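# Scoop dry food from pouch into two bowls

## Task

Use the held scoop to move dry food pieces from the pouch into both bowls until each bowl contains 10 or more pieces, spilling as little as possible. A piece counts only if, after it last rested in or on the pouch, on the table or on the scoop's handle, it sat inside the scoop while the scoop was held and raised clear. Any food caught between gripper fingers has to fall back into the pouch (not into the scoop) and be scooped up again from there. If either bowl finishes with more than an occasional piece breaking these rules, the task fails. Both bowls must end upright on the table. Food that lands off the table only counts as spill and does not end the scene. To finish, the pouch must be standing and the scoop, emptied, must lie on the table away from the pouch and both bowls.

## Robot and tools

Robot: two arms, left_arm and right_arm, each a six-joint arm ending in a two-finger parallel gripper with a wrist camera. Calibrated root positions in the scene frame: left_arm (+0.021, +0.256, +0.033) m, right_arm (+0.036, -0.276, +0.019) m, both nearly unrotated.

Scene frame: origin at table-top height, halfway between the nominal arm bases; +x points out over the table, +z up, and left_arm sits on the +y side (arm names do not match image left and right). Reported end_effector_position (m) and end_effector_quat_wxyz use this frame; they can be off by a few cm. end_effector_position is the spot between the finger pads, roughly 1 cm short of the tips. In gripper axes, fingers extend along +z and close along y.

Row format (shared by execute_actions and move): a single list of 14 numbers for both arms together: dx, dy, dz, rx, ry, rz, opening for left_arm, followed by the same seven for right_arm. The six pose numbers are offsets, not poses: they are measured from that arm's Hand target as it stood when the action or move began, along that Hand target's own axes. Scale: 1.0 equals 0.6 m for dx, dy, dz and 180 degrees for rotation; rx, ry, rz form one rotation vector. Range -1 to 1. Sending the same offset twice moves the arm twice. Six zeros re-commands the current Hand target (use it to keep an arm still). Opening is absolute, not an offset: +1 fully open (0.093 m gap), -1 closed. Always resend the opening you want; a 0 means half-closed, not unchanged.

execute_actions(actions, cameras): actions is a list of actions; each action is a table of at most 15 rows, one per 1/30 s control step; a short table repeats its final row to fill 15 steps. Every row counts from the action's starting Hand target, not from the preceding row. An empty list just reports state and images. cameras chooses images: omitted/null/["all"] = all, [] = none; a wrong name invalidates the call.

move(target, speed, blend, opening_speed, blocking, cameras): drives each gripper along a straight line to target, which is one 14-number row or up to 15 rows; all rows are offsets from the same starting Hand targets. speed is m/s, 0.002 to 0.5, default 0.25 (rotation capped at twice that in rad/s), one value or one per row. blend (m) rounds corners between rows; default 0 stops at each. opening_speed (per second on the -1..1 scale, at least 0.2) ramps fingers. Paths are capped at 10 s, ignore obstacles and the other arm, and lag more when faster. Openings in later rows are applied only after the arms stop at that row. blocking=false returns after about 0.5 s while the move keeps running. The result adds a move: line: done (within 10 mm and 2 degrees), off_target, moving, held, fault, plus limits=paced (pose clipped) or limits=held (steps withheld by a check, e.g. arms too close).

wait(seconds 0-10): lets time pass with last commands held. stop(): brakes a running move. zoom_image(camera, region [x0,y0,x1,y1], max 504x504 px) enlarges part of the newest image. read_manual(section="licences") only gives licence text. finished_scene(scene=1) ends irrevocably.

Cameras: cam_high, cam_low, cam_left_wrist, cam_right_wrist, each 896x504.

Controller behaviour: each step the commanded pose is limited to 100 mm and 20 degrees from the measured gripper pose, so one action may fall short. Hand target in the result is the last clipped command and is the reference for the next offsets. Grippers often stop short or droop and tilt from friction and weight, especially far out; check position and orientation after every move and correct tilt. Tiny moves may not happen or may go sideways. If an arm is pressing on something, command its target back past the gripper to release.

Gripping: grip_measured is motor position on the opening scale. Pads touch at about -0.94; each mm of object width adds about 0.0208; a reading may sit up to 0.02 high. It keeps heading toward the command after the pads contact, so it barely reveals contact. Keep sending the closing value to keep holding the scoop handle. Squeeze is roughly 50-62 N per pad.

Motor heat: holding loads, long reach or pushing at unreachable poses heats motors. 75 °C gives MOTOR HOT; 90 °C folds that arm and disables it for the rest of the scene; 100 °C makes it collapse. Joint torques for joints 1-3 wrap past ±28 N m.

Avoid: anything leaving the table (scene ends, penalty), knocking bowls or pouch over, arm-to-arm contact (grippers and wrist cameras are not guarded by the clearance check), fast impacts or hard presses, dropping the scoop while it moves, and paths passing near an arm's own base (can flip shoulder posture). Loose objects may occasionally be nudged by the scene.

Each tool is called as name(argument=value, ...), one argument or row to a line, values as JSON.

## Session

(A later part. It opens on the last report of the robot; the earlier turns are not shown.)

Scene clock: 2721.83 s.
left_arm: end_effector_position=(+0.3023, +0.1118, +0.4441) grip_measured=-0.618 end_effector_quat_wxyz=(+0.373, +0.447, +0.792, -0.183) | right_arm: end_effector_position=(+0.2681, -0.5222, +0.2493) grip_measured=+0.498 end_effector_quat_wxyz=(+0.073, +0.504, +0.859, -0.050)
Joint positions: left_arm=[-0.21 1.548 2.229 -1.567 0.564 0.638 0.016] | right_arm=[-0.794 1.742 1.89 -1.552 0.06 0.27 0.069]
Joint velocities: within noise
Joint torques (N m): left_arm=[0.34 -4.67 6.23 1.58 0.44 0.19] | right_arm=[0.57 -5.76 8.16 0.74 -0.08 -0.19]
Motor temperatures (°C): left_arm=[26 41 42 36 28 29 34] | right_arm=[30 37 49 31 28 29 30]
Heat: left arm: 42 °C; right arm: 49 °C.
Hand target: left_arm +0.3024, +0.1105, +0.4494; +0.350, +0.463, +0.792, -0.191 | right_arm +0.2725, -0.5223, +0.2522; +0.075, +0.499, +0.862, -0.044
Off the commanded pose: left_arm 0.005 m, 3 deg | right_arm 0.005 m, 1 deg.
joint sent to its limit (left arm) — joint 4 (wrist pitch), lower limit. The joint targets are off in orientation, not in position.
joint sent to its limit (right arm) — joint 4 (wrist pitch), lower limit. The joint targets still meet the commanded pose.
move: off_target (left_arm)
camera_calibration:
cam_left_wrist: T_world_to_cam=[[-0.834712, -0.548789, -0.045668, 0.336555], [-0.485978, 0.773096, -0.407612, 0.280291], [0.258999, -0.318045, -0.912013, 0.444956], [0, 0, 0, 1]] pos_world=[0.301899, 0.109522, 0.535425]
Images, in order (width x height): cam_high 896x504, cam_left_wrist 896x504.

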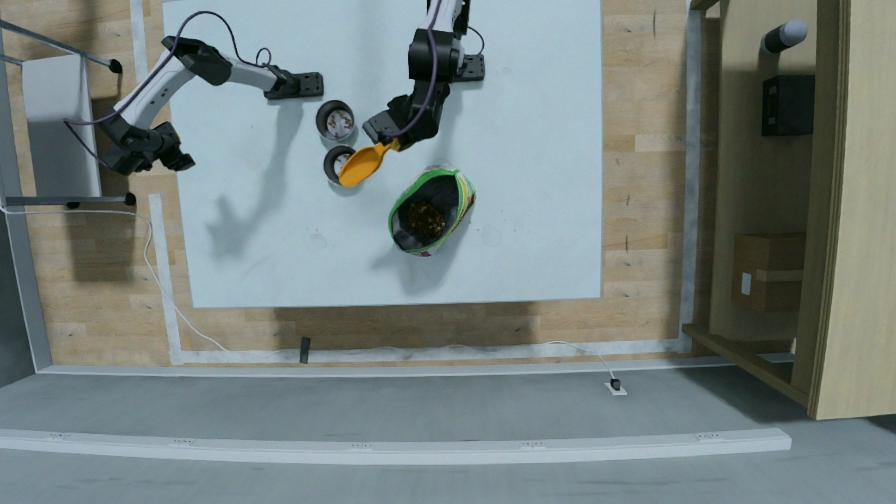

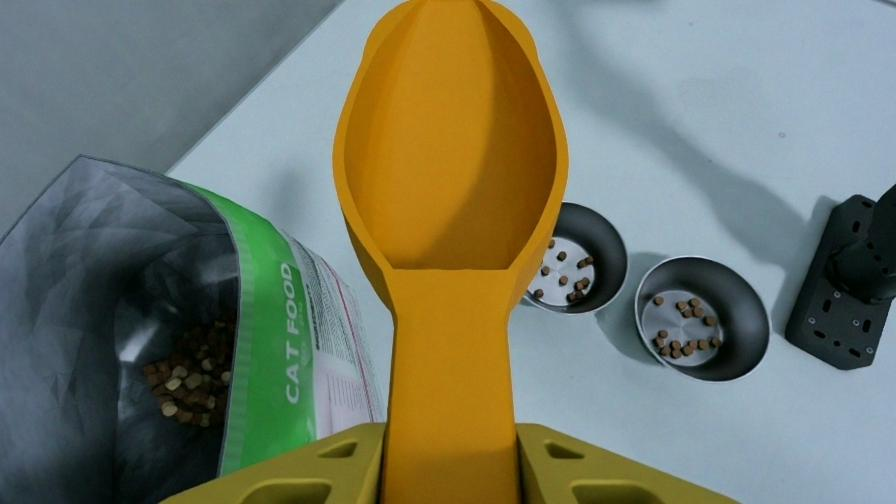

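move(
  target=[
    [0.1853,0.1969,-0.1702,-0.1853,-0.1233,-0.1138,-1,0,0,0,0,0,0,0.5],
    [0.3557,0.3323,-0.2987,-0.4521,-0.1065,-0.2669,-1,0,0,0,0,0,0,0.5],
  ],
  speed=0.2,
  blend=0.03,
  cameras=["cam_left_wrist","cam_high"],
)

Scene clock: 2753.73 s.
left_arm: end_effector_position=(+0.3353, +0.4482, +0.4167) grip_measured=-0.618 end_effector_quat_wxyz=(+0.563, -0.231, +0.776, +0.169) | right_arm: end_effector_position=(+0.2681, -0.5222, +0.2493) grip_measured=+0.498 end_effector_quat_wxyz=(+0.073, +0.504, +0.859, -0.050)
Joint positions: left_arm=[0.498 1.138 1.327 -0.505 -0.053 -0.015 0.016] | right_arm=[-0.794 1.742 1.89 -1.552 0.06 0.27 0.069]
Joint velocities: within noise
Joint torques (N m): left_arm=[-0.43 -3.58 6.22 2.55 -0.2 0.03] | right_arm=[0.57 -5.75 8.14 0.73 -0.08 -0.18]
Motor temperatures (°C): left_arm=[26 37 42 40 28 29 34] | right_arm=[30 37 49 31 28 29 30]
Heat: left arm: 42 °C; right arm: 49 °C.
Hand target: left_arm +0.3381, +0.4500, +0.4202; +0.571, -0.234, +0.768, +0.172 | right_arm +0.2725, -0.5223, +0.2522; +0.075, +0.499, +0.862, -0.044
Off the commanded pose: left_arm 0.005 m, 1 deg | right_arm 0.005 m, 1 deg.
joint sent to its limit (right arm) — joint 4 (wrist pitch), lower limit. The joint targets still meet the commanded pose.
move: done
camera_calibration:
cam_left_wrist: T_world_to_cam=[[0.562519, -0.826777, 0.00342618, 0.183053], [-0.562829, -0.385964, -0.730928, 0.705056], [0.605637, 0.409233, -0.682446, -0.0194606], [0, 0, 0, 1]] pos_world=[0.305641, 0.431434, 0.501437]
Images, in order (width x height): cam_high 896x504, cam_left_wrist 896x504.

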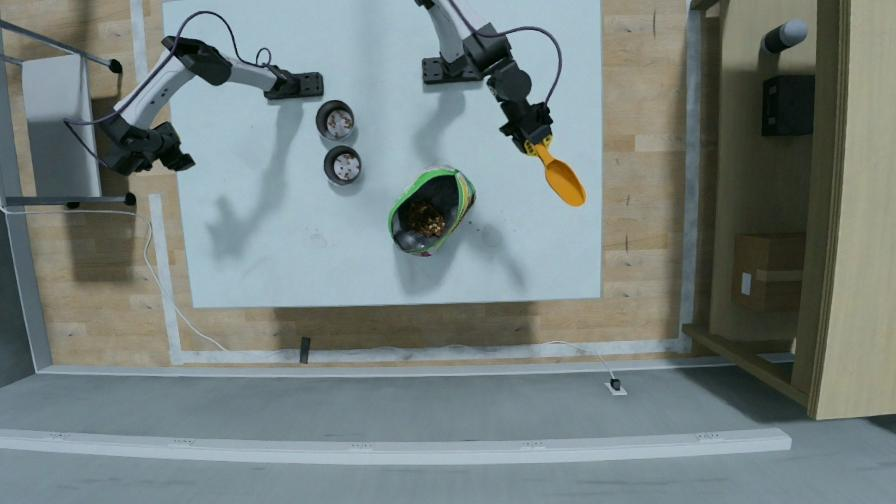

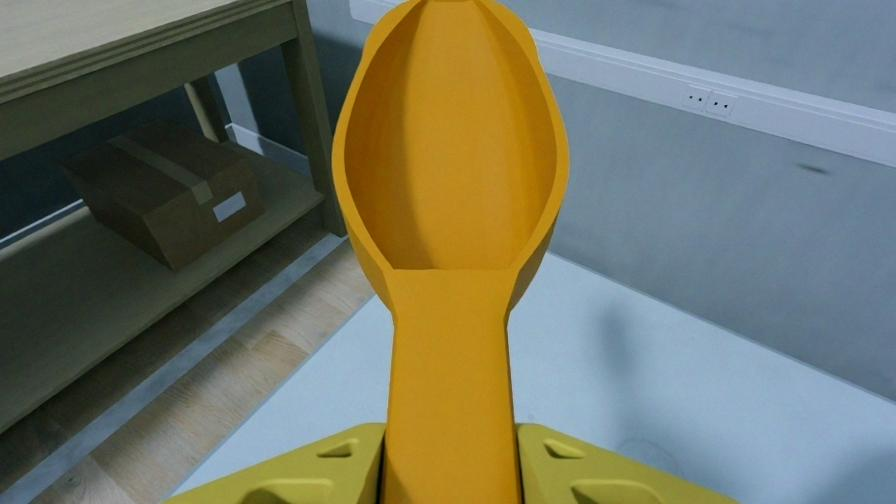

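move(
  target=[0.5744,0.0018,0.1735,0,0,0,-1,0,0,0,0,0,0,0.5],
  speed=0.18,
  cameras=["cam_left_wrist","cam_low"],
)

Scene clock: 2766.73 s.
left_arm: end_effector_position=(+0.3372, +0.4493, +0.0556) grip_measured=-0.618 end_effector_quat_wxyz=(+0.562, -0.232, +0.776, +0.168) | right_arm: end_effector_position=(+0.2681, -0.5222, +0.2493) grip_measured=+0.498 end_effector_quat_wxyz=(+0.073, +0.504, +0.859, -0.050)
Joint positions: left_arm=[0.498 2.033 0.234 1.482 -0.054 -0.018 0.016] | right_arm=[-0.794 1.742 1.89 -1.552 0.06 0.27 0.069]
Joint velocities: within noise
Joint torques (N m): left_arm=[-0.38 -6.35 2.04 2.55 -0.19 0.07] | right_arm=[0.58 -5.76 8.16 0.74 -0.07 -0.19]
Motor temperatures (°C): left_arm=[26 36 43 44 28 29 34] | right_arm=[30 37 49 31 28 29 30]
Heat: left arm: 44 °C; right arm: 49 °C.
Hand target: left_arm +0.3382, +0.4503, +0.0601; +0.571, -0.234, +0.768, +0.172 | right_arm +0.2725, -0.5223, +0.2522; +0.075, +0.499, +0.862, -0.044
Off the commanded pose: left_arm 0.005 m, 1 deg | right_arm 0.005 m, 1 deg.
joint sent to its limit (right arm) — joint 4 (wrist pitch), lower limit. The joint targets still meet the commanded pose.
move: done
camera_calibration:
cam_left_wrist: T_world_to_cam=[[0.563602, -0.826024, 0.00606693, 0.183345], [-0.562409, -0.389095, -0.72959, 0.443775], [0.605019, 0.407786, -0.683858, -0.266528], [0, 0, 0, 1]] pos_world=[0.307504, 0.432805, 0.140394]
Images, in order (width x height): cam_low 896x504, cam_left_wrist 896x504.

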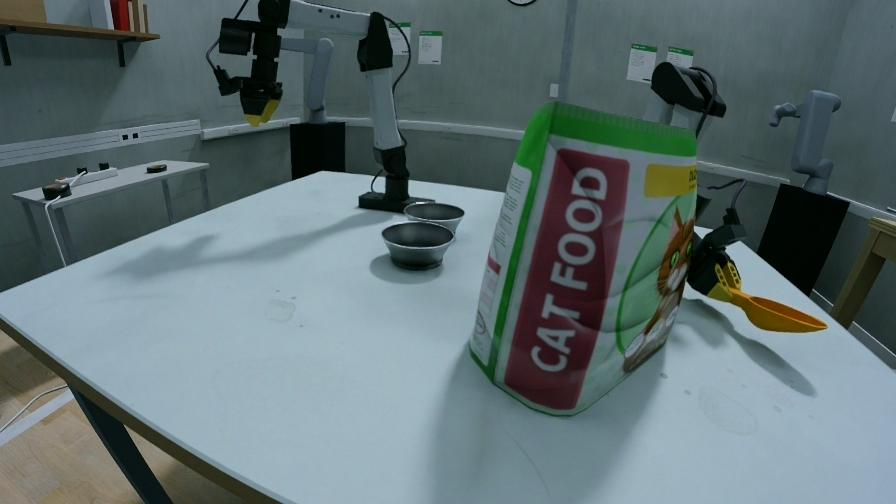

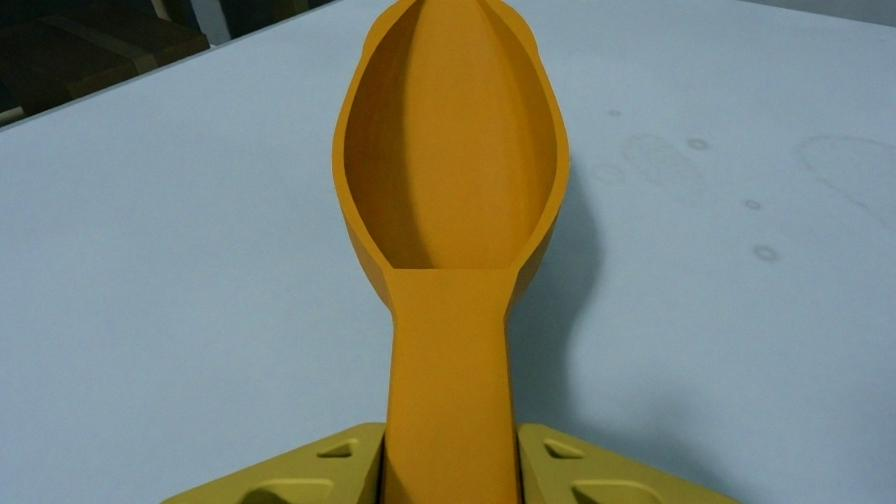

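zoom_image(
  camera="cam_low",
  region=[680, 220, 860, 380],
)

Scaled by 2.800 from the camera's 896x504 image, which has a finer 1280x720 frame.

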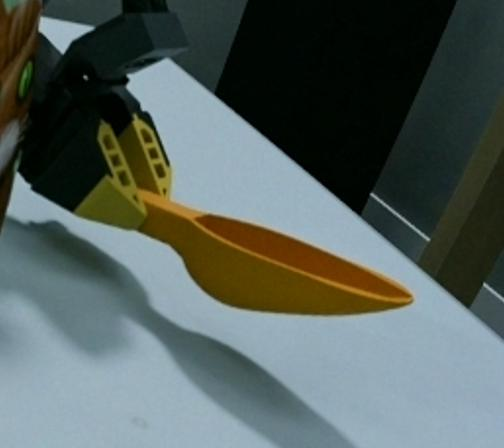

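move(
  target=[0.0399,0.0001,0.0121,0,0,0,-1,0,0,0,0,0,0,0.5],
  speed=0.05,
  cameras=["cam_left_wrist","cam_low"],
)

zoom_image(
  camera="cam_low",
  region=[680, 220, 860, 380],
)

Scene clock: 2775.23 s.
left_arm: end_effector_position=(+0.3349, +0.4481, +0.0304) grip_measured=-0.618 end_effector_quat_wxyz=(+0.545, -0.235, +0.788, +0.164) | right_arm: end_effector_position=(+0.2681, -0.5222, +0.2493) grip_measured=+0.498 end_effector_quat_wxyz=(+0.073, +0.504, +0.859, -0.050)
Joint positions: left_arm=[0.498 2.157 0.249 1.547 -0.054 -0.018 0.016] | right_arm=[-0.794 1.742 1.89 -1.552 0.06 0.27 0.069]
Joint velocities: within noise
Joint torques (N m): left_arm=[-0.38 -6.61 2.28 2.48 -0.19 0.05] | right_arm=[0.57 -5.71 8.2 0.74 -0.07 -0.19]
Motor temperatures (°C): left_arm=[26 36 42 45 28 29 34] | right_arm=[30 37 49 31 28 29 30]
Heat: left arm: 45 °C; right arm: 49 °C.
Hand target: left_arm +0.3383, +0.4504, +0.0351; +0.571, -0.234, +0.768, +0.172 | right_arm +0.2725, -0.5223, +0.2522; +0.075, +0.499, +0.862, -0.044
Off the commanded pose: left_arm 0.006 m, 4 deg | right_arm 0.005 m, 1 deg.
joint sent to its limit (left arm) — joint 4 (wrist pitch), upper limit. The joint targets still meet the commanded pose.
joint sent to its limit (right arm) — joint 4 (wrist pitch), lower limit. The joint targets still meet the commanded pose.
move: off_target (left_arm)
camera_calibration:
cam_left_wrist: T_world_to_cam=[[0.564064, -0.825727, 0.00267244, 0.183569], [-0.589219, -0.404766, -0.699274, 0.438763], [0.578491, 0.392861, -0.714848, -0.26534], [0, 0, 0, 1]] pos_world=[0.308479, 0.433416, 0.116647]
Images, in order (width x height): cam_low 896x504, cam_left_wrist 896x504.

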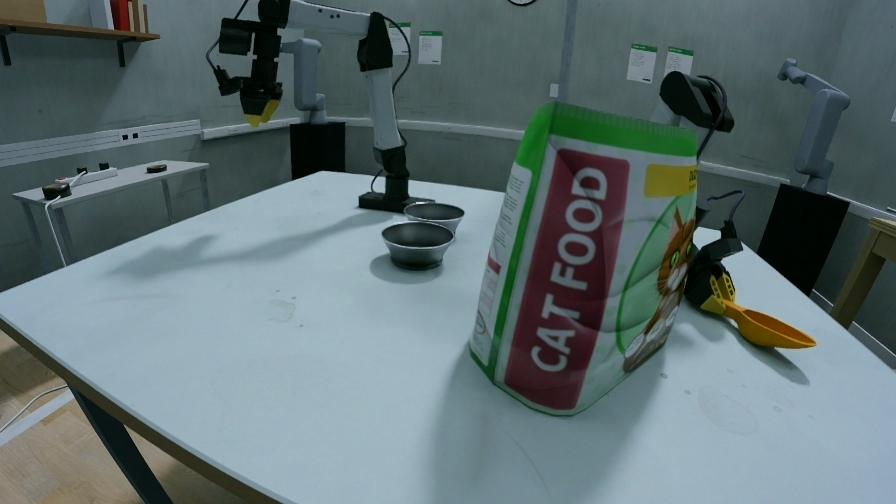

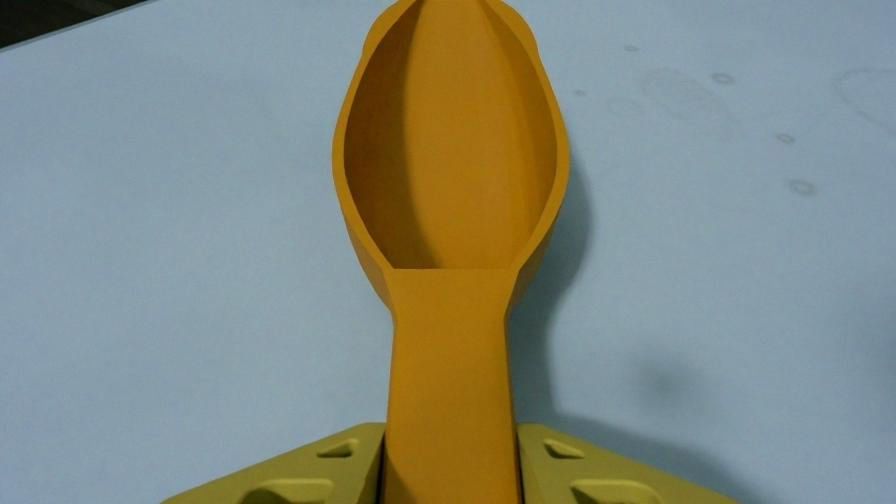

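Scaled by 2.800 from the camera's 896x504 image, which has a finer 1280x720 frame.

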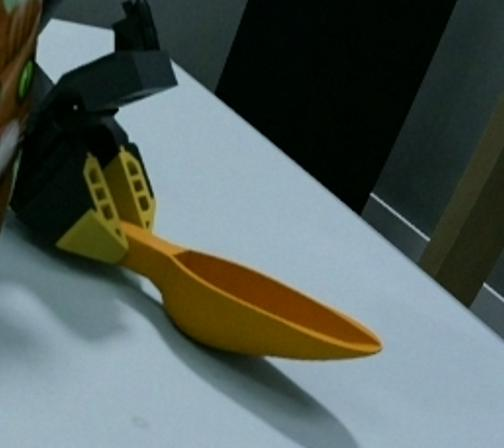

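move(
  target=[-0.0128,-0.0006,0.1004,0,0,0,-1,0,0,0,0,0,0,0.5],
  speed=0.08,
  cameras=["cam_low"],
)

zoom_image(
  camera="cam_low",
  region=[700, 240, 880, 400],
)

Scene clock: 2790.00 s.
left_arm: end_effector_position=(+0.3897, +0.4816, +0.0359) grip_measured=-0.618 end_effector_quat_wxyz=(+0.585, -0.229, +0.758, +0.174) | right_arm: end_effector_position=(+0.2681, -0.5222, +0.2493) grip_measured=+0.498 end_effector_quat_wxyz=(+0.073, +0.504, +0.859, -0.050)
Joint positions: left_arm=[0.502 2.266 0.492 1.515 -0.054 -0.018 0.016] | right_arm=[-0.794 1.742 1.89 -1.552 0.06 0.27 0.069]
Joint velocities: within noise
Joint torques (N m): left_arm=[0.42 -7.64 2.99 1.99 -0.05 0.11] | right_arm=[0.58 -5.72 8.17 0.73 -0.08 -0.18]
Motor temperatures (°C): left_arm=[26 37 41 44 28 29 34] | right_arm=[30 37 49 31 28 29 30]
Heat: left arm: 44 °C; right arm: 49 °C.
Hand target: left_arm +0.3883, +0.4833, +0.0250; +0.571, -0.234, +0.768, +0.172 | right_arm +0.2725, -0.5223, +0.2522; +0.075, +0.499, +0.862, -0.044
Off the commanded pose: left_arm 0.011 m, 2 deg | right_arm 0.005 m, 1 deg.
joint sent to its limit (right arm) — joint 4 (wrist pitch), lower limit. The joint targets still meet the commanded pose.
move: off_target (left_arm)
Images, in order (width x height): cam_low 896x504.

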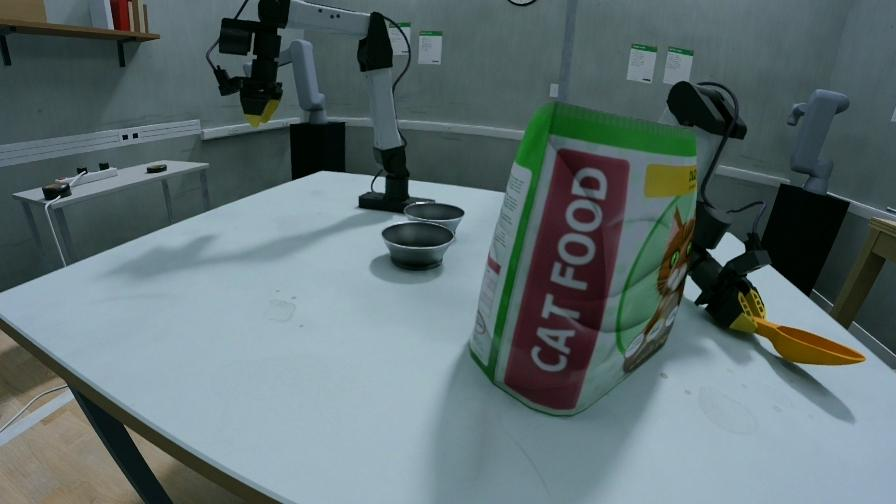

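Scaled by 2.800 from the camera's 896x504 image, which has a finer 1280x720 frame.

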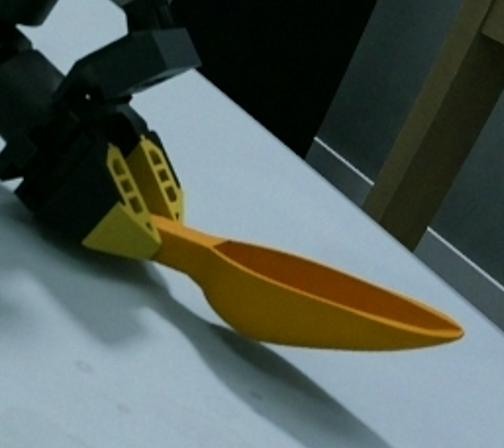

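move(
  target=[-0.0096,0,-0.0029,0,0,0,-0.5,0,0,0,0,0,0,0.5],
  speed=0.05,
  opening_speed=0.3,
  cameras=["cam_low","cam_left_wrist"],
)

zoom_image(
  camera="cam_low",
  region=[700, 240, 880, 400],
)

Scene clock: 2802.43 s.
left_arm: end_effector_position=(+0.3894, +0.4815, +0.0348) grip_measured=-0.499 end_effector_quat_wxyz=(+0.583, -0.230, +0.760, +0.174) | right_arm: end_effector_position=(+0.2681, -0.5222, +0.2493) grip_measured=+0.498 end_effector_quat_wxyz=(+0.073, +0.504, +0.859, -0.050)
Joint positions: left_arm=[0.502 2.266 0.492 1.511 -0.054 -0.018 0.021] | right_arm=[-0.794 1.742 1.89 -1.552 0.06 0.27 0.069]
Joint velocities: within noise
Joint torques (N m): left_arm=[0.44 -10.45 2.52 1.79 -0.05 0.11] | right_arm=[0.59 -5.76 8.13 0.73 -0.07 -0.19]
Motor temperatures (°C): left_arm=[26 37 40 45 28 29 34] | right_arm=[30 37 49 31 28 29 30]
Heat: left arm: 45 °C; right arm: 49 °C.
Hand target: left_arm +0.3883, +0.4833, +0.0310; +0.571, -0.234, +0.768, +0.172 | right_arm +0.2725, -0.5223, +0.2522; +0.075, +0.499, +0.862, -0.044
Off the commanded pose: left_arm 0.004 m, 2 deg | right_arm 0.005 m, 1 deg.
joint sent to its limit (right arm) — joint 4 (wrist pitch), lower limit. The joint targets still meet the commanded pose.
move: done
camera_calibration:
cam_left_wrist: T_world_to_cam=[[0.566675, -0.823881, 0.0100124, 0.178219], [-0.525829, -0.370973, -0.76543, 0.448818], [0.634338, 0.428485, -0.643441, -0.348295], [0, 0, 0, 1]] pos_world=[0.355946, 0.46257, 0.117647]
Images, in order (width x height): cam_low 896x504, cam_left_wrist 896x504.

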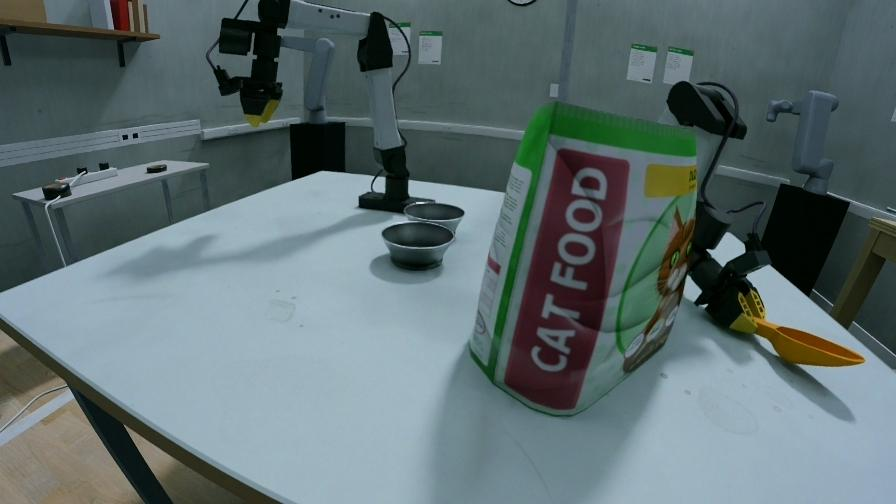

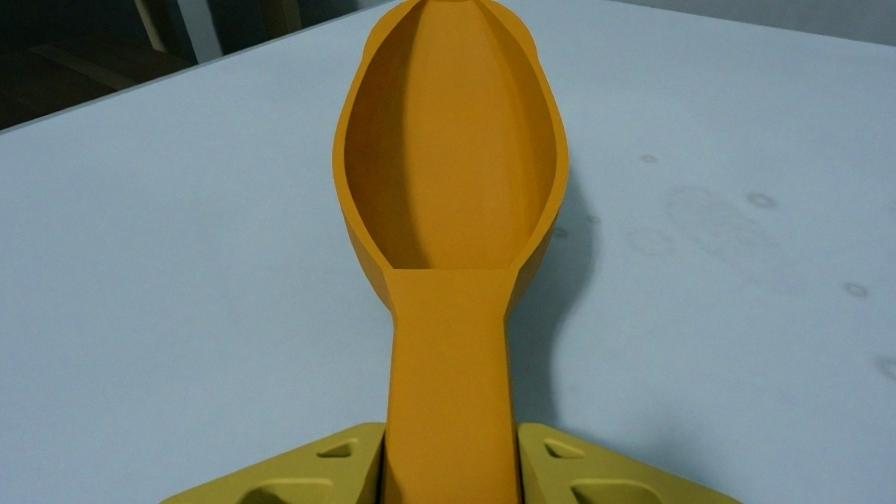

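Scaled by 2.800 from the camera's 896x504 image, which has a finer 1280x720 frame.

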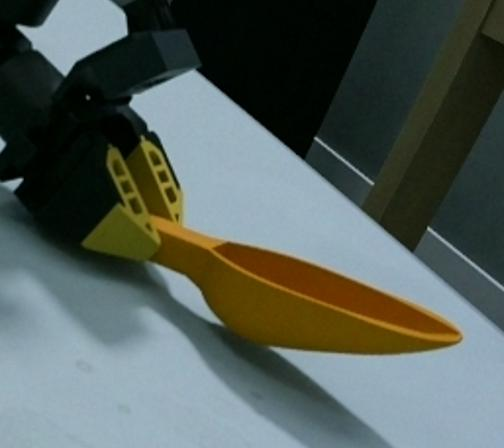

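move(
  target=[0,0,0,0,0,0,-0.3,0,0,0,0,0,0,0.5],
  speed=0.05,
  opening_speed=0.3,
  cameras=["cam_low","cam_left_wrist"],
)

zoom_image(
  camera="cam_low",
  region=[700, 240, 880, 400],
)

Scene clock: 2807.80 s.
left_arm: end_effector_position=(+0.3869, +0.4800, +0.0246) grip_measured=-0.302 end_effector_quat_wxyz=(+0.566, -0.233, +0.772, +0.170) | right_arm: end_effector_position=(+0.2681, -0.5222, +0.2493) grip_measured=+0.498 end_effector_quat_wxyz=(+0.073, +0.504, +0.859, -0.050)
Joint positions: left_arm=[0.502 2.266 0.492 1.467 -0.054 -0.018 0.031] | right_arm=[-0.794 1.742 1.89 -1.552 0.06 0.27 0.069]
Joint velocities: within noise
Joint torques (N m): left_arm=[0.47 -10.54 2.58 2.18 -0.05 0.11] | right_arm=[0.57 -5.75 8.18 0.74 -0.07 -0.19]
Motor temperatures (°C): left_arm=[26 37 40 45 28 29 33] | right_arm=[30 37 49 31 28 29 30]
Heat: left arm: 45 °C; right arm: 49 °C.
Hand target: left_arm +0.3883, +0.4833, +0.0310; +0.571, -0.234, +0.768, +0.172 | right_arm +0.2725, -0.5223, +0.2522; +0.075, +0.499, +0.862, -0.044
Off the commanded pose: left_arm 0.007 m, 1 deg | right_arm 0.005 m, 1 deg.
joint sent to its limit (right arm) — joint 4 (wrist pitch), lower limit. The joint targets still meet the commanded pose.
move: done
camera_calibration:
cam_left_wrist: T_world_to_cam=[[0.566992, -0.823696, 0.00672278, 0.178414], [-0.554299, -0.387564, -0.736578, 0.45737], [0.609322, 0.413907, -0.676319, -0.335092], [0, 0, 0, 1]] pos_world=[0.356539, 0.462916, 0.10906]
Images, in order (width x height): cam_low 896x504, cam_left_wrist 896x504.

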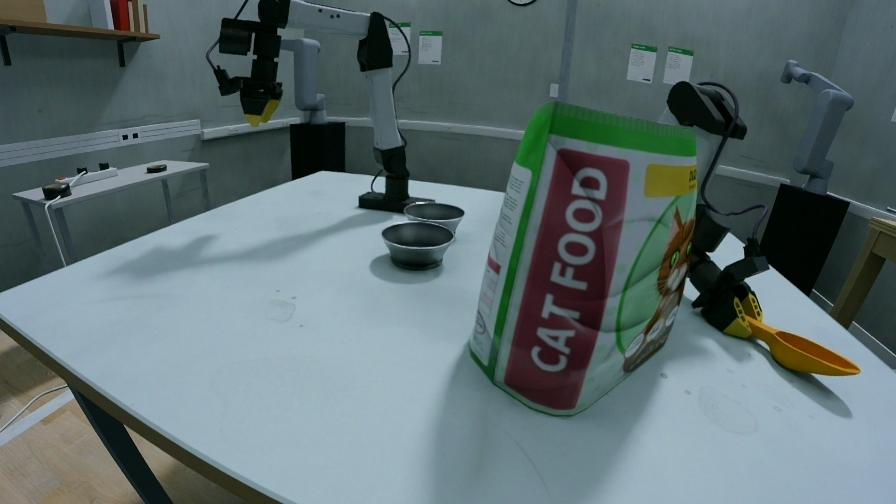

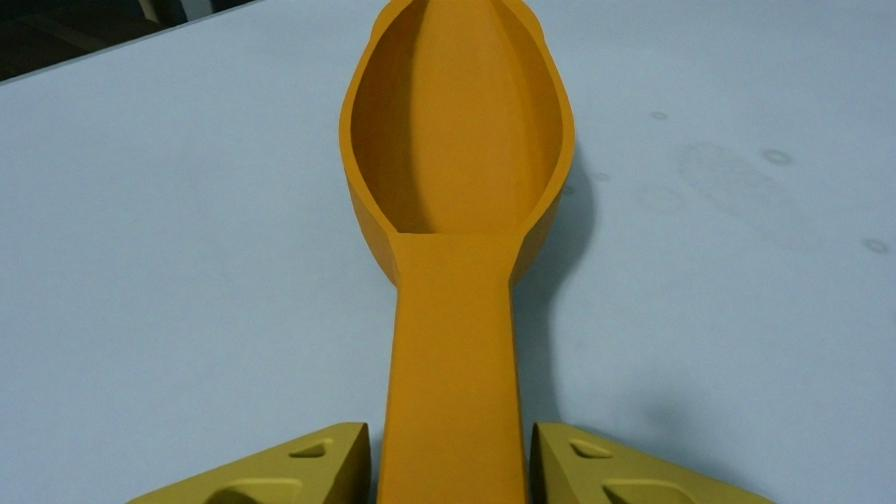

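Scaled by 2.800 from the camera's 896x504 image, which has a finer 1280x720 frame.

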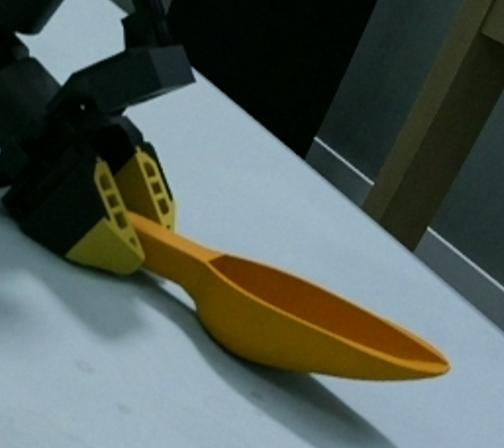

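move(
  target=[
    [0,0,0,0,0,0,0.2,0,0,0,0,0,0,0.5],
    [-0.01,0,-0.2,0,0,0,0.2,0,0,0,0,0,0,0.5],
    [-0.3,0,-0.3,0,0,0,0.2,0,0,0,0,0,0,0.5],
  ],
  speed=[0.05,0.08,0.2],
  opening_speed=0.5,
  cameras=["cam_low","cam_left_wrist","cam_high"],
)

Scene clock: 2824.53 s.
left_arm: end_effector_position=(+0.2863, +0.4152, +0.2444) grip_measured=+0.198 end_effector_quat_wxyz=(+0.565, -0.230, +0.774, +0.170) | right_arm: end_effector_position=(+0.2681, -0.5222, +0.2493) grip_measured=+0.498 end_effector_quat_wxyz=(+0.073, +0.504, +0.859, -0.050)
Joint positions: left_arm=[0.468 0.752 0.476 -0.034 -0.084 -0.023 0.055] | right_arm=[-0.794 1.742 1.89 -1.552 0.06 0.27 0.069]
Joint velocities: within noise
Joint torques (N m): left_arm=[-0.14 -1.16 9.61 2.18 -0.15 0.03] | right_arm=[0.54 -5.78 8.18 0.74 -0.07 -0.19]
Motor temperatures (°C): left_arm=[26 38 40 47 28 29 32] | right_arm=[30 37 49 31 28 29 30]
Heat: left arm: 47 °C; right arm: 49 °C.
Hand target: left_arm +0.2879, +0.4169, +0.2553; +0.571, -0.234, +0.768, +0.172 | right_arm +0.2725, -0.5223, +0.2522; +0.075, +0.499, +0.862, -0.044
Off the commanded pose: left_arm 0.011 m, 1 deg | right_arm 0.005 m, 1 deg.
joint sent to its limit (right arm) — joint 4 (wrist pitch), lower limit. The joint targets still meet the commanded pose.
move: off_target (left_arm)
camera_calibration:
cam_left_wrist: T_world_to_cam=[[0.564152, -0.825669, 0.00166326, 0.183465], [-0.559363, -0.383674, -0.734784, 0.537825], [0.607327, 0.4136, -0.678299, -0.0972167], [0, 0, 0, 1]] pos_world=[0.256379, 0.39804, 0.328938]
Images, in order (width x height): cam_high 896x504, cam_low 896x504, cam_left_wrist 896x504.

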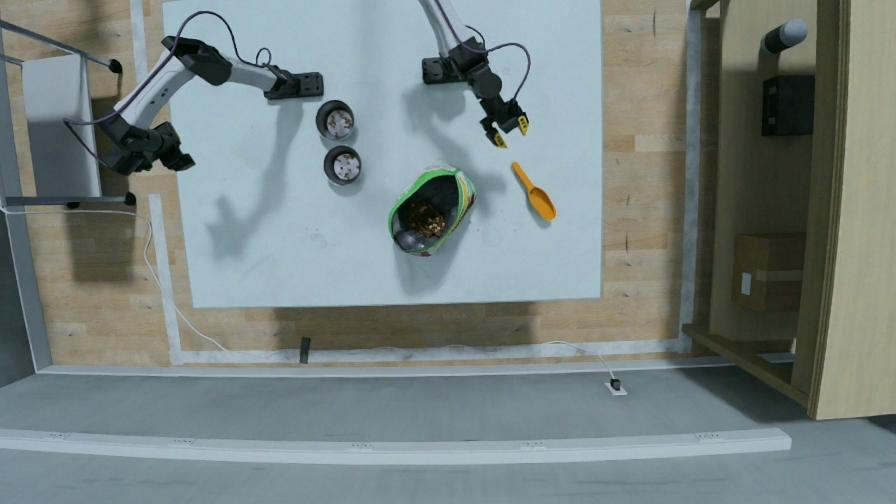

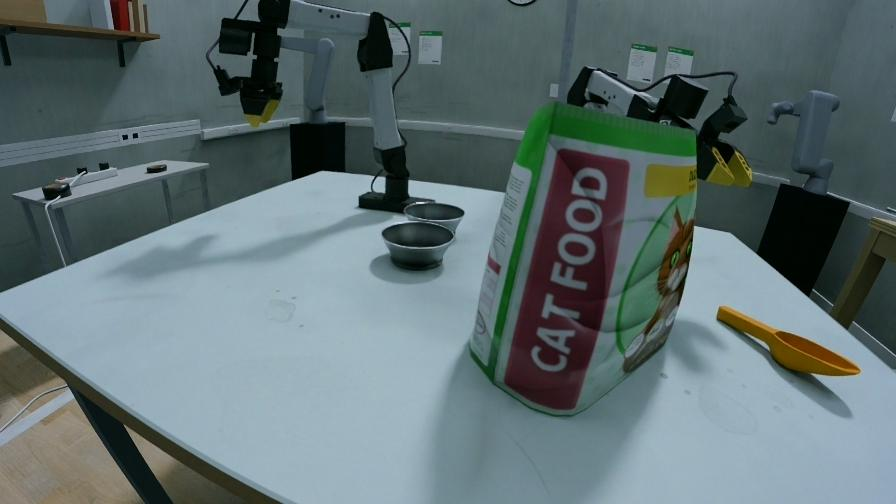

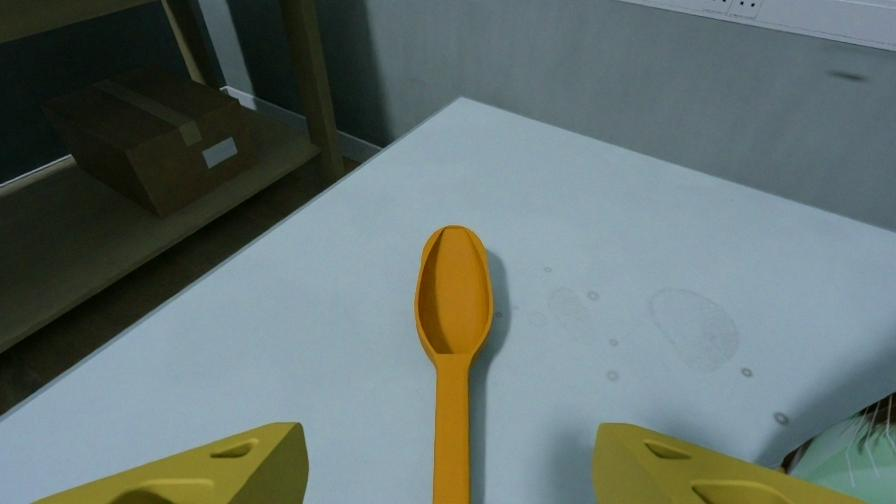

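zoom_image(
  camera="cam_high",
  region=[315, 135, 375, 195],
)

zoom_image(
  camera="cam_high",
  region=[310, 90, 370, 150],
)

Scaled by 8.400 from the camera's 896x504 image, which has a finer 1280x720 frame.

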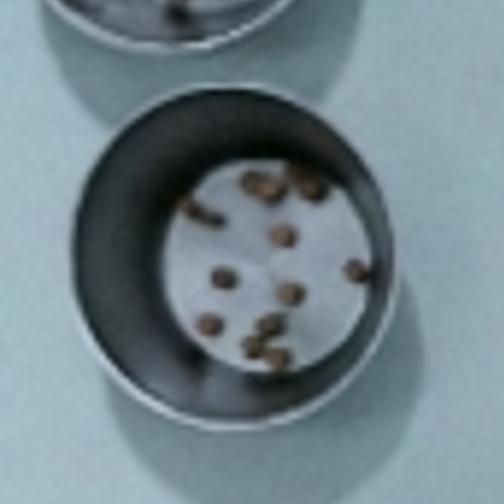

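Scaled by 8.400 from the camera's 896x504 image, which has a finer 1280x720 frame.

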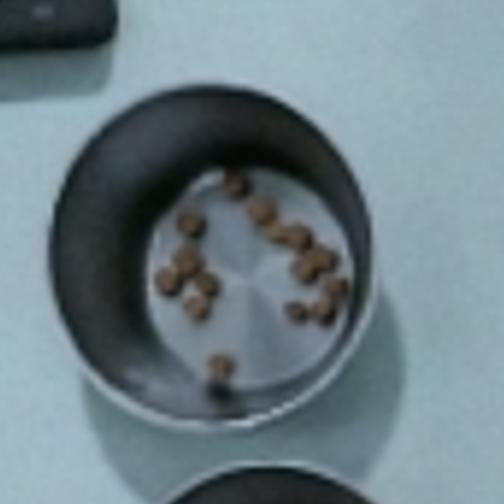

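Both bowls hold at least 10 pieces (13 or more in one, 15 in the other). The pouch is standing, and the empty scoop is lying on the table.

finished_scene(
)

The scene is finished: the task was done.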